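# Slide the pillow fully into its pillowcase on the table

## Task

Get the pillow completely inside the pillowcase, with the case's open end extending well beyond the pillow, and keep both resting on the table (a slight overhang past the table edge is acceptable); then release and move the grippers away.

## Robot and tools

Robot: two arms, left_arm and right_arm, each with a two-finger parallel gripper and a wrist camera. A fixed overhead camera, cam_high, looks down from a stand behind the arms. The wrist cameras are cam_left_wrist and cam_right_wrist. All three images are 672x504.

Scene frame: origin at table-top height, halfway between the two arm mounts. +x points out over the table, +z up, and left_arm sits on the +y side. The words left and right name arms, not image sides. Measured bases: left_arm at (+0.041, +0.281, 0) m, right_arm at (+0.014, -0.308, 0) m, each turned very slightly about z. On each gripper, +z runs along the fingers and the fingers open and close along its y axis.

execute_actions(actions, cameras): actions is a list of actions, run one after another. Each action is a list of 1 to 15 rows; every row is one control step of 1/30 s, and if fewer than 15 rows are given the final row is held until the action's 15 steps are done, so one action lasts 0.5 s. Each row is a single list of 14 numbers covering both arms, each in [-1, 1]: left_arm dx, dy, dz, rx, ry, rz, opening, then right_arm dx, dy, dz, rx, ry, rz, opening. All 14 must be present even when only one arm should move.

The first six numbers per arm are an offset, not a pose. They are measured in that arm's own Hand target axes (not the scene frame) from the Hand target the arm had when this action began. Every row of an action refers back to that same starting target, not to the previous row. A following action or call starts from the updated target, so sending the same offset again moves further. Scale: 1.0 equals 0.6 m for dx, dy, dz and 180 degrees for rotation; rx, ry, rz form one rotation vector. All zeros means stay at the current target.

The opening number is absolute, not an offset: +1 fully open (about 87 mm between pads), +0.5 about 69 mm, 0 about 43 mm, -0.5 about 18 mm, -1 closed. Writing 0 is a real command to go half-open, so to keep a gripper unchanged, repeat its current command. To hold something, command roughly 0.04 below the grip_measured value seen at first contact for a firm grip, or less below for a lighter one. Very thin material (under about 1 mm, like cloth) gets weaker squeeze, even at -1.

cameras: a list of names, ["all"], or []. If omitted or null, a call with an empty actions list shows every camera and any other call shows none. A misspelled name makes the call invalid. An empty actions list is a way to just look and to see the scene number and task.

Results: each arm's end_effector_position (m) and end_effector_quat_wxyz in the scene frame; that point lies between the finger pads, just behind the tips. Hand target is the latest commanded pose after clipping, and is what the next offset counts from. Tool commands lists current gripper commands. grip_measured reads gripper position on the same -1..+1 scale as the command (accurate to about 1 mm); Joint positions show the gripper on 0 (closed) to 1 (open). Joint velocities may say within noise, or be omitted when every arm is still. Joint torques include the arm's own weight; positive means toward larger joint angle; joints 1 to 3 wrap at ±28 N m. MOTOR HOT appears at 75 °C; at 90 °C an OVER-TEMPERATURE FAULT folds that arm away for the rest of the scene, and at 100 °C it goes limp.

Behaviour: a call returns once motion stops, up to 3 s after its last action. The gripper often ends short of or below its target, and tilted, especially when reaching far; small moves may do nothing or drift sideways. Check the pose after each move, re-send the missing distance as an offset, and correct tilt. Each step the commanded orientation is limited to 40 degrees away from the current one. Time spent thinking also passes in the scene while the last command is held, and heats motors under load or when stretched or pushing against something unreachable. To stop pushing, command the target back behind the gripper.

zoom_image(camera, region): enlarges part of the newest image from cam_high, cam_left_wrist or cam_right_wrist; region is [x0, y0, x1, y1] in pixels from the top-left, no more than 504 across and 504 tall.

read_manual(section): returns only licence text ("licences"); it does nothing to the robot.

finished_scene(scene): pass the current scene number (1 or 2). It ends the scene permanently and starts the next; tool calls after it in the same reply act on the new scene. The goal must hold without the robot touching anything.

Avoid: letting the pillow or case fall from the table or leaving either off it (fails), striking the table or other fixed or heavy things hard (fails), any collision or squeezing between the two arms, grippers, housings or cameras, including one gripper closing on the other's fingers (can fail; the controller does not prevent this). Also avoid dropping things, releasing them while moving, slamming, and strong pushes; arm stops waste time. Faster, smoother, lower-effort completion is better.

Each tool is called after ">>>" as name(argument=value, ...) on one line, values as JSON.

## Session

>>> execute_actions(actions=[])

Scene clock: 0.00 s.
left_arm: end_effector_position=(+0.3470, +0.1551, +0.1754) grip_measured=+0.986 end_effector_quat_wxyz=(+0.391, -0.101, +0.908, -0.110) | right_arm: end_effector_position=(+0.3494, -0.1329, +0.1564) grip_measured=+0.980 end_effector_quat_wxyz=(+0.392, +0.007, +0.859, +0.329)
Joint positions: left_arm=[-0.378 1.18 0.998 -0.569 -0.194 -0.563 0.993] | right_arm=[0.268 1.283 0.798 -0.052 -0.374 0.493 0.99]
Joint velocities: within noise
Joint torques (N m): no reading
Heat: left arm: 33 °C; right arm: 34 °C.
Hand target: left_arm +0.3471, +0.1550, +0.1780; +0.392, -0.101, +0.907, -0.111 | right_arm +0.3526, -0.1319, +0.1654; +0.403, +0.005, +0.853, +0.332
Tool commands: left_gripper/opening=+1.0 right_gripper/opening=+1.0

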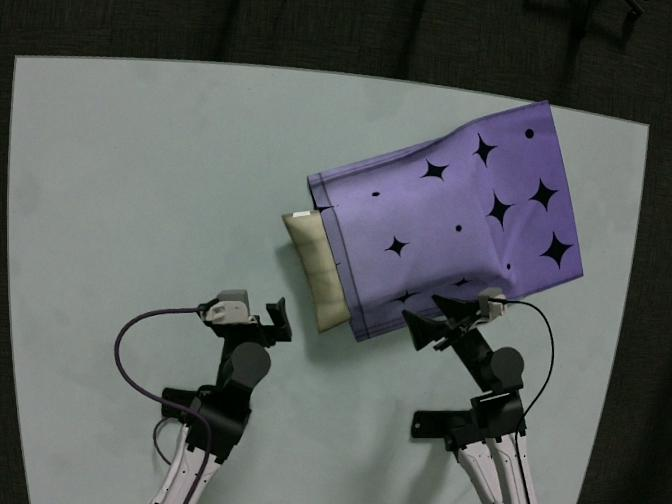

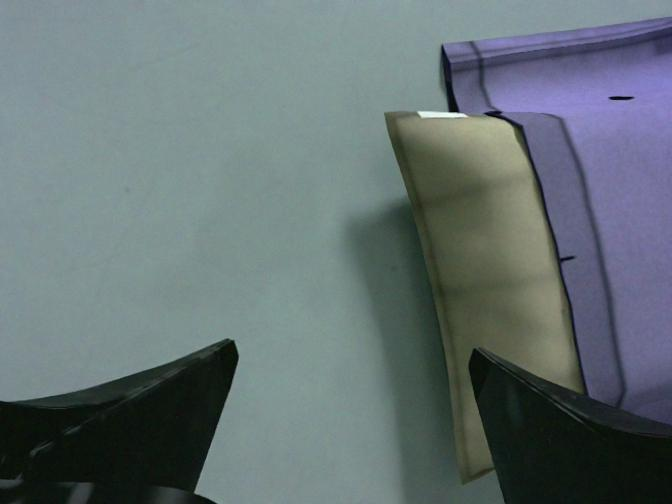

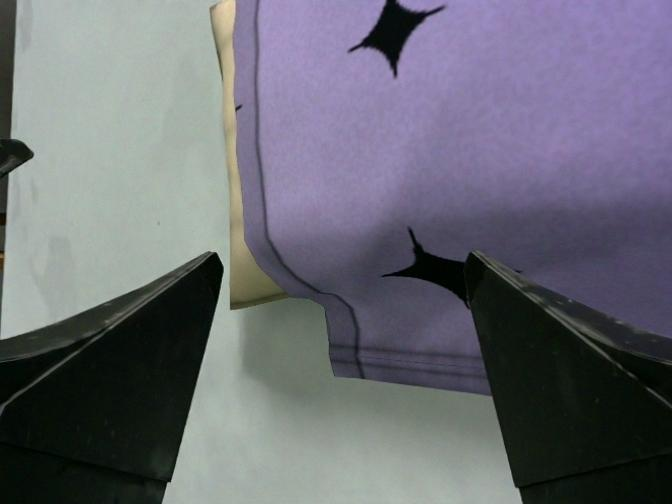

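>>> execute_actions(actions=[[[-0.02,-0.05,0.08,0,0,0,1,0.06,0.01,-0.015,0,0,0,1],[-0.037,-0.1,0.178,0,0,0,1,0.118,0.022,-0.03,0,0,0,1]],[[-0.02,-0.05,0.09,0,0,0,1,0.06,0.01,-0.015,0,0,0,1],[-0.038,-0.1,0.18,0,0,0,1,0.118,0.023,-0.03,0,0,0,1]],[[0,0,0,0.03,0.03,0.1,1,0,0,0,-0.025,0.1,-0.13,1],[0,0,0,0.03,0.03,0.1,1,0,0,0,-0.025,0.1,-0.13,1],[0,0,0,0.03,0.03,0.1,1,0,0,0,-0.025,0.1,-0.13,1],[0,0,0,0.063,0.058,0.196,1,0,0,0,-0.05,0.2,-0.26,1],[0,0,0,0.063,0.058,0.196,1,0,0,0,-0.05,0.2,-0.26,1],[0,0,0,0.063,0.058,0.196,1,0,0,0,-0.05,0.2,-0.26,1],[0,0,0,0.063,0.058,0.196,1,0,0,0,-0.075,0.3,-0.4,1],[0,0,0,0.063,0.058,0.196,1,0,0,0,-0.075,0.3,-0.4,1],[0,0,0,0.063,0.058,0.196,1,0,0,0,-0.075,0.3,-0.4,1],[0,0,0,0.063,0.058,0.196,1,0,0,0,-0.0986,0.39,-0.531,1]],[[0,0,0,0,0,0,1,0,0,0,0,0,0,1]]], cameras=["all"])

Scene clock: 16.93 s.
left_arm: end_effector_position=(+0.5444, +0.0285, +0.1018) grip_measured=+0.986 end_effector_quat_wxyz=(+0.337, +0.222, +0.911, -0.081) | right_arm: end_effector_position=(+0.2207, -0.0958, +0.0955) grip_measured=+0.980 end_effector_quat_wxyz=(-0.082, +0.738, -0.667, -0.054)
Joint positions: left_arm=[-0.415 2.222 1.962 -0.602 0.007 0.011 0.993] | right_arm=[0.844 1.615 1.261 -1.052 -0.108 -0.825 0.99]
Joint torques (N m): left_arm=[0.25 -11.69 11.49 1.53 0.09 0.07] | right_arm=[0.43 -5.08 9.81 0.56 0.05 0.07]
Heat: left arm: 35 °C; right arm: 35 °C.
Hand target: left_arm +0.5466, +0.0261, +0.0996; +0.333, +0.227, +0.911, -0.084 | right_arm +0.2252, -0.0922, +0.1003; -0.086, +0.743, -0.662, -0.049
Off the commanded pose: left_arm 0.004 m, 1 deg | right_arm 0.008 m, 1 deg; orientation clipped at the end of an earlier action of this call.

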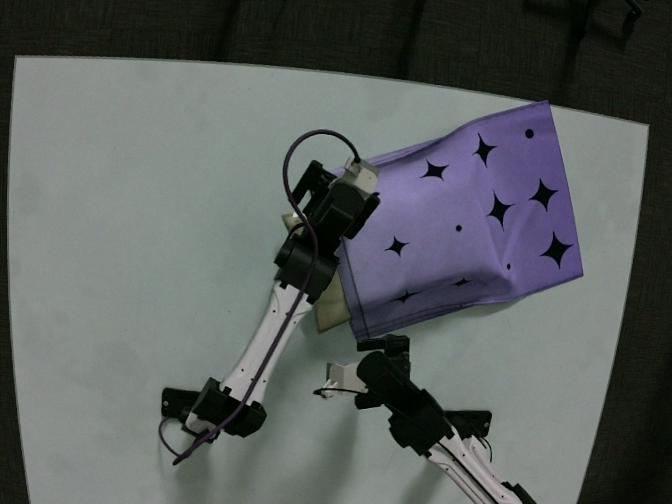

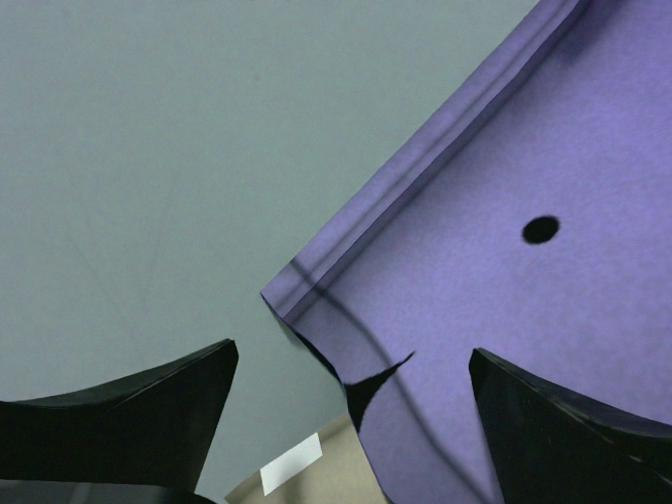

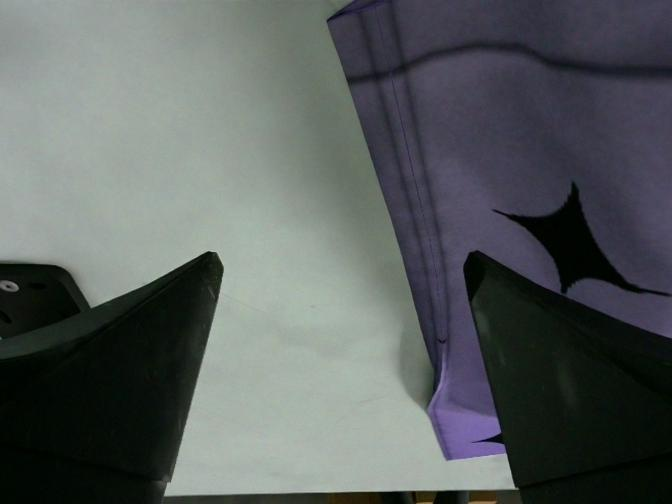

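>>> execute_actions(actions=[[[0,0.05,0,0,0,0,1,0,0,0,-0.02,0.0595,-0.06,1]],[[0.045,0,0.054,0,0,0,1,-0.04,-0.037,0.07,0,0,0,1]],[[0.054,0,0.063,0,0,0,1,0,0,0.086,0,0,0,1]],[[0,0,0,0,0,0,0.5,0,0,0,0,0,0,0.5]],[[0,0,0,0,0,0,0,0,0,0,0,0,0,0]],[[0,0,0,0,0,0,-0.5,0,0,0,0,0,0,-0.5]],[[0,0,0,0,0,0,-1,0,0,0,0,0,0,-1]]], cameras=["all"])

Scene clock: 32.77 s.
left_arm: end_effector_position=(+0.5695, +0.0500, +0.0311) grip_measured=-0.971 end_effector_quat_wxyz=(+0.357, +0.221, +0.903, -0.089) | right_arm: end_effector_position=(+0.2393, -0.0652, +0.0080) grip_measured=-1.000 end_effector_quat_wxyz=(+0.000, +0.805, -0.593, +0.007)
Joint positions: left_arm=[-0.349 2.291 1.767 -0.295 0.059 0.058 0.015] | right_arm=[0.939 1.967 1.319 -0.923 0.014 -0.94 0]
Joint torques (N m): left_arm=[-0.01 -11.48 6.54 1.64 0 0.08] | right_arm=[0.12 -8.21 6.37 0.54 0.01 0.13]
Heat: left arm: 40 °C; right arm: 36 °C.
Hand target: left_arm +0.5606, +0.0526, +0.0076; +0.333, +0.227, +0.911, -0.084 | right_arm +0.2409, -0.0629, +0.0068; -0.004, +0.806, -0.592, +0.008
Off the commanded pose: left_arm 0.025 m, 3 deg | right_arm 0.003 m, 1 deg.

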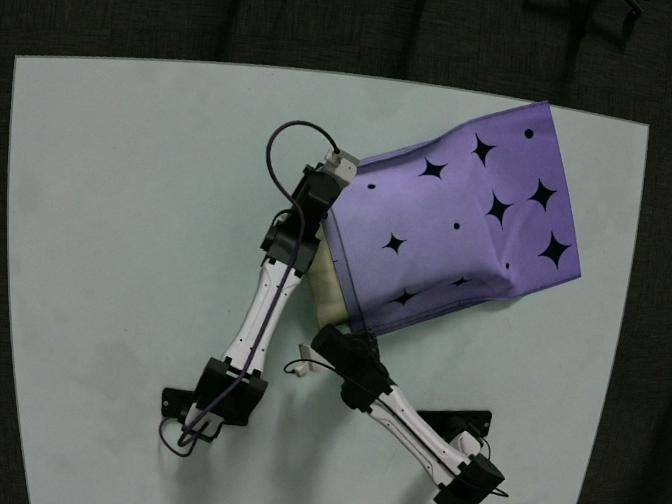

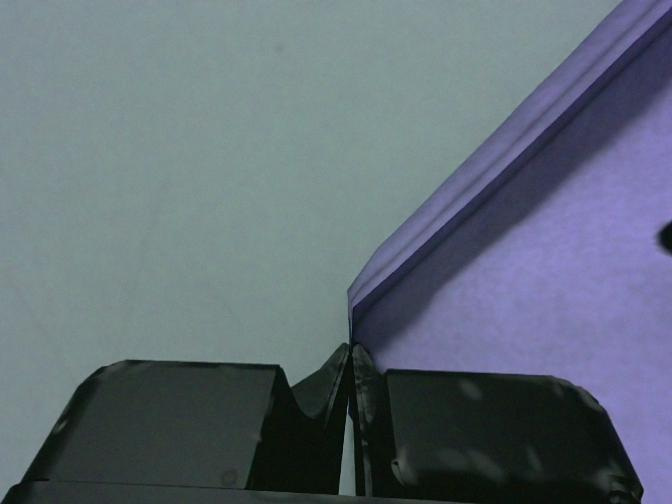

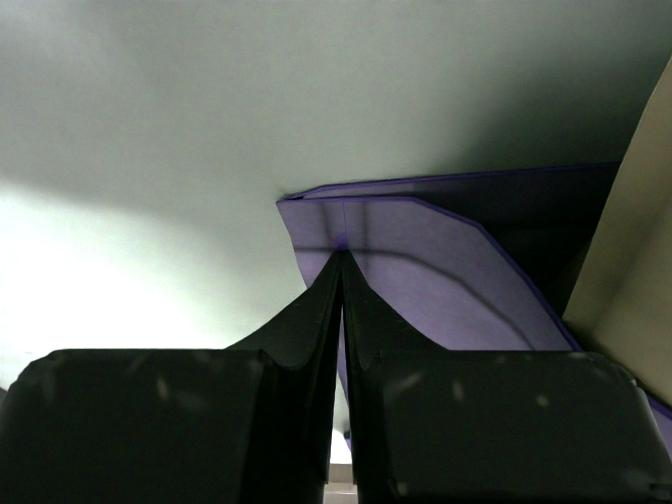

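>>> execute_actions(actions=[[[0,0,0,0,0,0,-1,0.01,0,-0.07,0,0,0,-1]],[[0,0,0,0,0,0,-1,0,-0.022,0,0,0,0,0.9]],[[0,0,0,0,0,0,-1,0,0,0.081,0,0,0,0.9]],[[0,0,0,0,0,0,-1,0,0,0.003,0,0,0,0]],[[0,0,0,0,0,0,-1,0,0,0,0,0,0,-0.5]],[[0,0,0,0,0,0,-1,0,0,0,0,0,0,-1]],[[0,0,-0.07,0,0,0,-1,0,0,-0.08,0,0,0,-1]]], cameras=["all"])

Scene clock: 39.43 s.
left_arm: end_effector_position=(+0.5422, +0.0616, +0.0319) grip_measured=-0.971 end_effector_quat_wxyz=(+0.335, +0.224, +0.911, -0.085) | right_arm: end_effector_position=(+0.2548, -0.0698, +0.0317) grip_measured=-0.918 end_effector_quat_wxyz=(+0.011, +0.804, -0.594, +0.016)
Joint positions: left_arm=[-0.349 2.207 1.657 -0.318 0.059 0.061 0.015] | right_arm=[0.905 1.976 1.427 -1.042 0.033 -0.97 0.041]
Joint torques (N m): left_arm=[0.39 -15.82 6.79 1.46 0.03 0.08] | right_arm=[0.01 -11.85 8.76 0.12 -0.21 0.14]
Heat: left arm: 41 °C; right arm: 37 °C.
Hand target: left_arm +0.5367, +0.0654, +0.0398; +0.333, +0.227, +0.911, -0.084 | right_arm +0.2546, -0.0646, +0.0467; -0.004, +0.806, -0.592, +0.008
Off the commanded pose: left_arm 0.010 m, 0 deg | right_arm 0.016 m, 2 deg.

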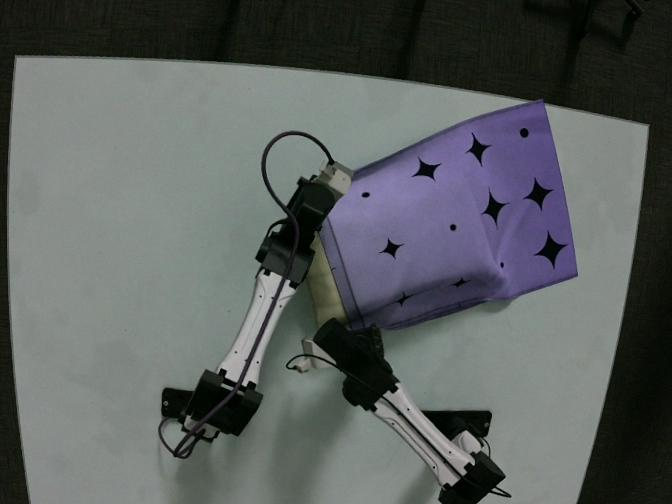

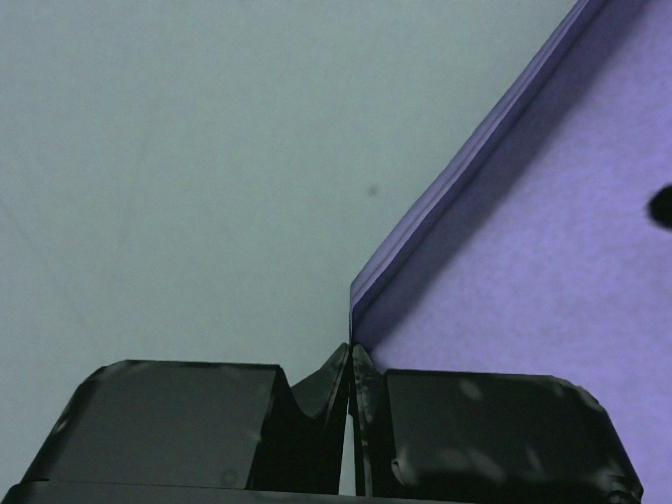

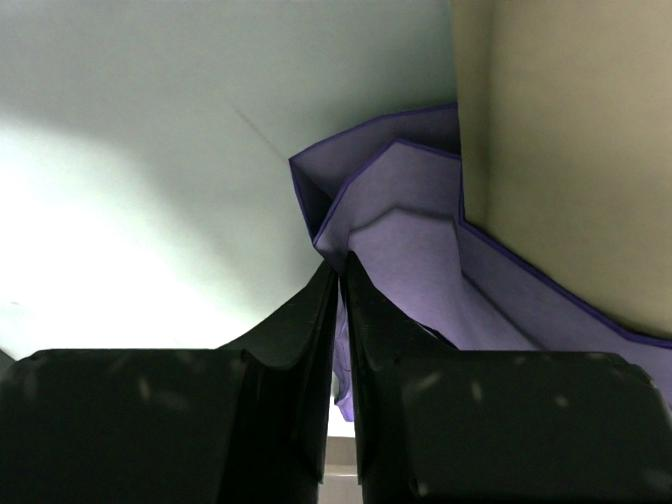

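>>> execute_actions(actions=[[[-0.06,-0.04,-0.07,0,0,0,-1,0.02,0.03,-0.09,0,0,0,-1],[-0.13,-0.08,-0.144,0,0,0,-1,0.04,0.06,-0.18,0,0,0,-1]],[[-0.06,-0.04,-0.07,0,0,0,-1,0.02,0.03,-0.09,0,0,0,-1],[-0.13,-0.08,-0.144,0,0,0,-1,0.04,0.06,-0.18,0,0,0,-1]],[[-0.03,-0.02,-0.036,0,-0.055,0,-1,0.01,0.017,-0.05,0.07,-0.067,0,-1],[-0.03,-0.02,-0.036,0,-0.055,0,-1,0.01,0.017,-0.05,0.07,-0.067,0,-1],[-0.03,-0.02,-0.036,0,-0.055,0,-1,0.01,0.017,-0.05,0.07,-0.067,0,-1],[-0.06,-0.04,-0.072,0,-0.11,0,-1,0.02,0.034,-0.1,0.14,-0.135,0,-1],[-0.06,-0.04,-0.072,0,-0.11,0,-1,0.02,0.034,-0.1,0.14,-0.135,0,-1],[-0.06,-0.04,-0.072,0,-0.11,0,-1,0.02,0.034,-0.1,0.14,-0.135,0,-1],[-0.1,-0.06,-0.11,0,-0.165,0,-1,0.03,0.05,-0.15,0.21,-0.2,0,-1],[-0.1,-0.06,-0.11,0,-0.165,0,-1,0.03,0.05,-0.15,0.21,-0.2,0,-1],[-0.1,-0.06,-0.11,0,-0.165,0,-1,0.03,0.05,-0.15,0.21,-0.2,0,-1],[-0.13,-0.083,-0.145,0,-0.22,0,-1,0.044,0.068,-0.2,0.28,-0.27,0,-1]],[[0,0,0,0,0,0,-1,0,0,0,0,0,0,-1]]], cameras=["all"])

Scene clock: 54.07 s.
left_arm: end_effector_position=(+0.4735, -0.0736, +0.3690) grip_measured=-0.971 end_effector_quat_wxyz=(+0.564, +0.201, +0.789, -0.141) | right_arm: end_effector_position=(+0.1573, -0.1747, +0.3695) grip_measured=-0.936 end_effector_quat_wxyz=(-0.552, +0.660, -0.504, -0.071)
Joint positions: left_arm=[-0.71 1.994 2.324 -0.672 -0.25 -0.083 0.015] | right_arm=[0.391 0.759 1.448 -1.169 -0.605 -1.077 0.032]
Joint torques (N m): left_arm=[0.69 -13.74 7.05 2.46 -0.27 0.08] | right_arm=[-0.49 3.22 5.82 2.07 -0.38 0.03]
Heat: left arm: 47 °C; right arm: 40 °C.
Hand target: left_arm +0.4785, -0.0682, +0.3894; +0.622, +0.185, +0.745, -0.156 | right_arm +0.1629, -0.1683, +0.3814; -0.572, +0.661, -0.480, -0.069
Off the commanded pose: left_arm 0.022 m, 9 deg | right_arm 0.015 m, 4 deg.
elbow stopped short (left arm): the move would have taken joint 3 (elbow) straighter than the controller allows.

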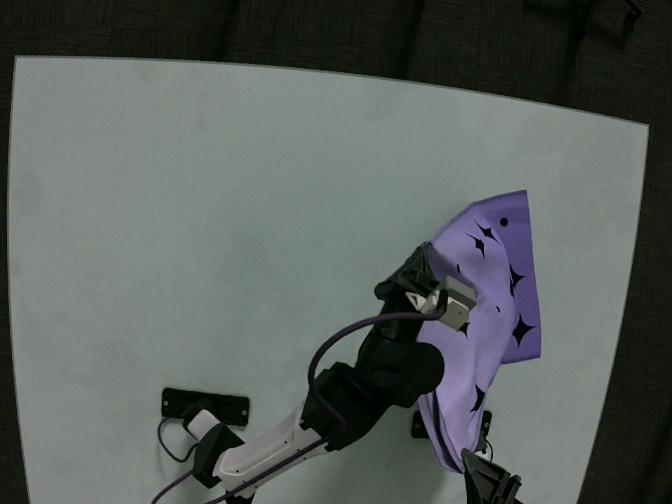

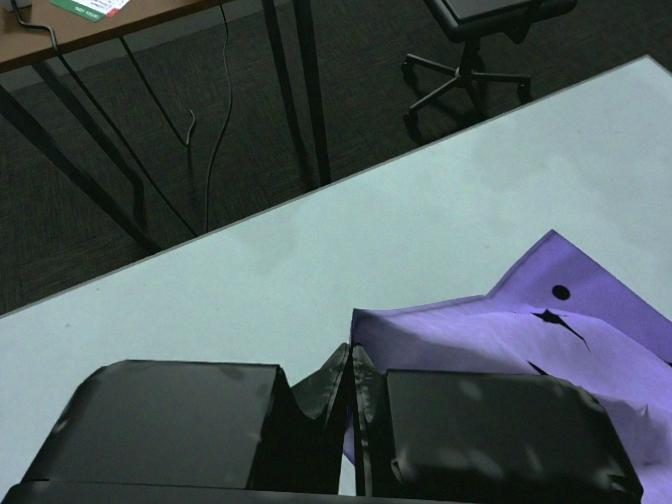

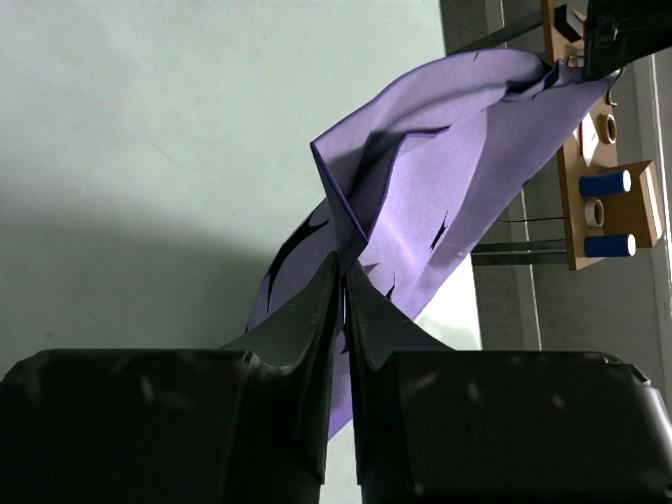

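>>> execute_actions(actions=[[[0.055,0.05,-0.017,0,0,0,-1,0.003,0.04,0.063,0,0,0,-1],[0.107,0.098,-0.033,0,0,0,-1,0.005,0.081,0.126,0,0,0,-1]],[[0.055,0.05,-0.017,0,0,0,-1,0.003,0.04,0.063,0,0,0,-1],[0.107,0.098,-0.033,0,0,0,-1,0.005,0.081,0.126,0,0,0,-1]],[[0.055,0.05,-0.017,0,0,0,-1,0.003,0.04,0.063,0,0,0,-1],[0.107,0.098,-0.033,0,0,0,-1,0.005,0.081,0.126,0,0,0,-1]],[[0.05,0.015,0,0,0.05,0,-1,0.024,0.036,0.03,-0.06,0.06,0,-1],[0.05,0.015,0,0,0.05,0,-1,0.024,0.036,0.03,-0.06,0.06,0,-1],[0.05,0.015,0,0,0.05,0,-1,0.024,0.036,0.03,-0.06,0.06,0,-1],[0.1,0.03,0,0,0.1,0,-1,0.048,0.072,0.06,-0.12,0.118,0,-1],[0.1,0.03,0,0,0.1,0,-1,0.048,0.072,0.06,-0.12,0.118,0,-1],[0.1,0.03,0,0,0.1,0,-1,0.048,0.072,0.06,-0.12,0.118,0,-1],[0.15,0.045,0,0,0.15,0,-1,0.072,0.108,0.09,-0.18,0.176,0,-1],[0.15,0.045,0,0,0.15,0,-1,0.072,0.108,0.09,-0.18,0.176,0,-1],[0.15,0.045,0,0,0.15,0,-1,0.072,0.108,0.09,-0.18,0.176,0,-1],[0.2,0.06,0,0,0.2,0,-1,0.095,0.145,0.123,-0.24,0.235,0,-1]],[[0,0,0,0,0,0,-1,0,0,0,0,0,0,-1]]], cameras=["all"])

Scene clock: 67.23 s.
left_arm: end_effector_position=(+0.4718, +0.1710, +0.0893) grip_measured=-0.971 end_effector_quat_wxyz=(+0.361, +0.223, +0.900, -0.098) | right_arm: end_effector_position=(+0.1682, +0.0653, +0.0755) grip_measured=-0.938 end_effector_quat_wxyz=(-0.087, +0.806, -0.586, +0.006)
Joint positions: left_arm=[-0.133 1.745 1.206 -0.293 0.223 0.216 0.015] | right_arm=[1.275 2.061 1.736 -1.085 0.067 -0.621 0.031]
Joint torques (N m): left_arm=[0.24 -7.87 11.15 1.57 -0.03 0.08] | right_arm=[-0.38 -8.99 9.87 0.47 -0.07 0.26]
Heat: left arm: 48 °C; right arm: 38 °C.
Hand target: left_arm +0.4772, +0.1725, +0.0919; +0.361, +0.224, +0.901, -0.091 | right_arm +0.1691, +0.0695, +0.0775; -0.087, +0.802, -0.591, +0.000
Off the commanded pose: left_arm 0.006 m, 1 deg | right_arm 0.005 m, 1 deg.

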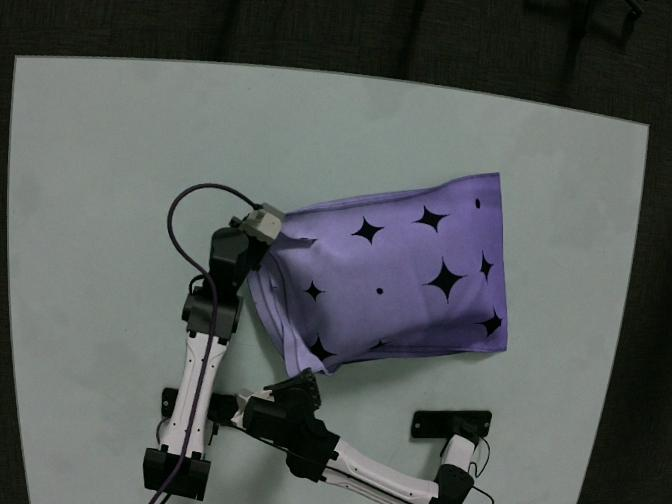

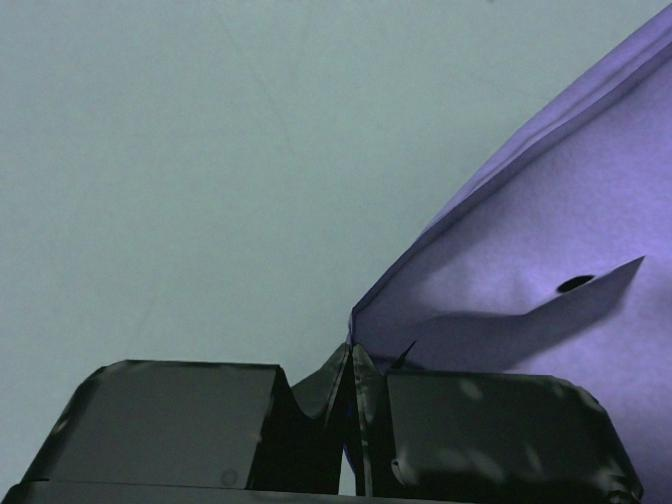

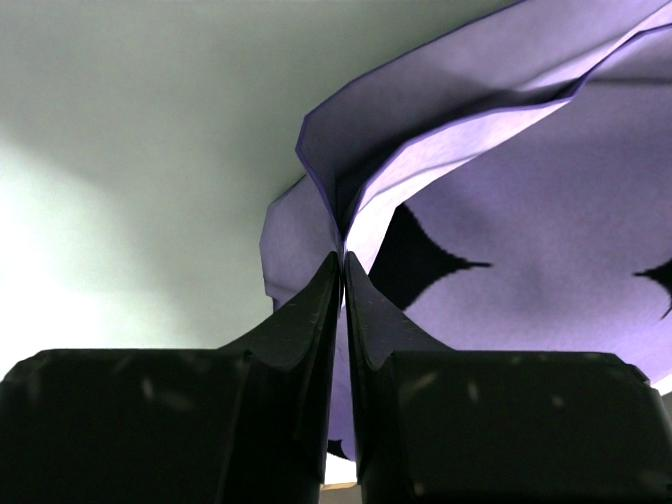

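>>> execute_actions(actions=[[[0.025,0.02,0.03,0,0,0,-1,-0.03,0,0.04,0,0,0,-1],[0.048,0.04,0.05,0,0,0,-1,-0.06,0,0.07,0,0,0,-1]],[[0,0,0,0,0,0,-0.8,0,0,0,0,0,0,-0.8],[0,0,0,0,0,0,-0.6,0,0,0,0,0,0,-0.6],[0,0,0,0,0,0,-0.3,0,0,0,0,0,0,-0.3],[0,0,0,0,0,0,0,0,0,0,0,0,0,0],[0,0,0,0,0,0,0.4,0,0,0,0,0,0,0.4]],[[0,0,-0.05,0,0,0,0.4,0,0,-0.05,0,0,0,0.4],[0,0,-0.12,0,0,0,0.4,0,0,-0.12,0,0,0,0.4]],[[0,0,-0.1,0,0,0,0.4,0,0,-0.1,0,0,0,0.4]]], cameras=["all"])

Scene clock: 73.53 s.
left_arm: end_effector_position=(+0.4069, +0.2364, +0.1422) grip_measured=+0.400 end_effector_quat_wxyz=(+0.361, +0.221, +0.902, -0.088) | right_arm: end_effector_position=(+0.1545, +0.0503, +0.1973) grip_measured=+0.400 end_effector_quat_wxyz=(-0.094, +0.808, -0.582, +0.003)
Joint positions: left_arm=[0.04 1.44 1.117 -0.543 0.319 0.354 0.7] | right_arm=[1.297 2.049 2.213 -1.559 0.068 -0.609 0.7]
Joint torques (N m): left_arm=[0.51 -5.89 10.25 1.49 0.25 0.07] | right_arm=[0.38 -10.3 7.38 0.6 0.09 0.28]
Heat: left arm: 48 °C; right arm: 39 °C.
Hand target: left_arm +0.4078, +0.2365, +0.1456; +0.361, +0.224, +0.901, -0.091 | right_arm +0.1531, +0.0491, +0.2042; -0.085, +0.806, -0.586, +0.007
Off the commanded pose: left_arm 0.004 m, 0 deg | right_arm 0.007 m, 1 deg.
joint sent to its limit (right arm) — joint 4 (wrist pitch), lower limit. The joint targets still meet the commanded pose.
pose unreachable (right arm): on one or more control steps of this call, first in action 0 (counted from 0), this arm could not follow its commanded pose, so it was not sent that pose on those steps. It may still have moved: this result reports where it is.
cause: moving toward the commanded pose would bring a part of the arm too close to another arm (this arm's wrist camera and the left arm's upper arm (the part past joint 2), 36 mm apart when this arm was first held).

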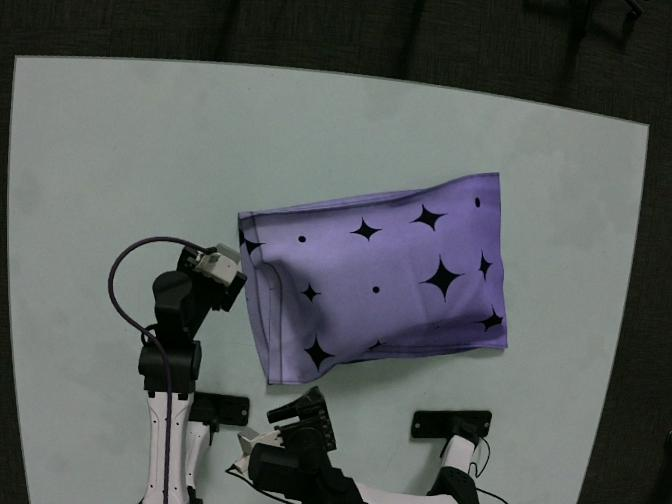

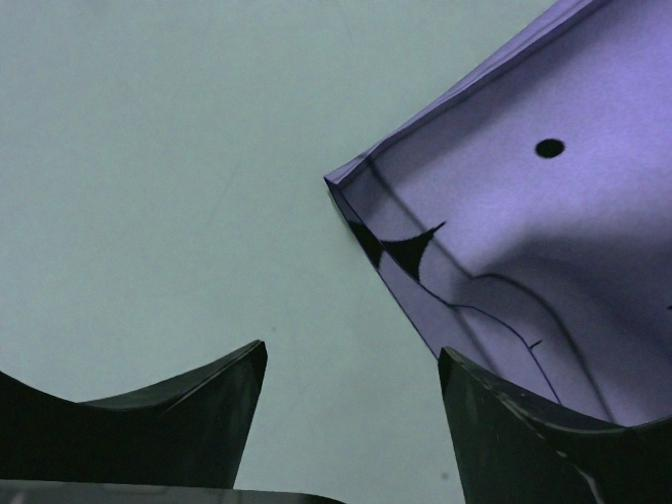

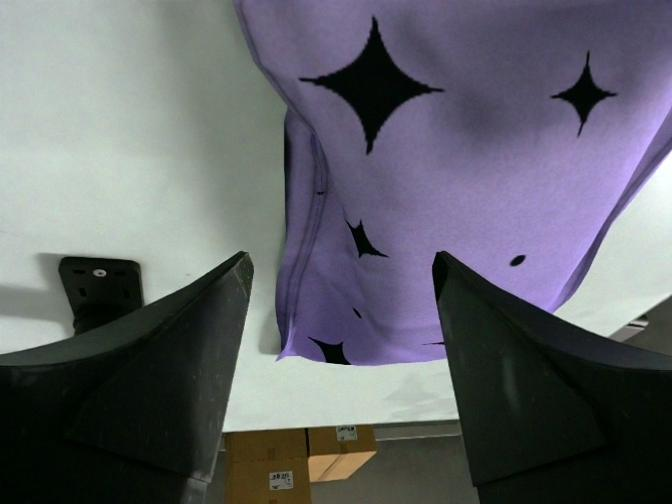

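>>> finished_scene(scene=2)

The scene is finished: the task was done.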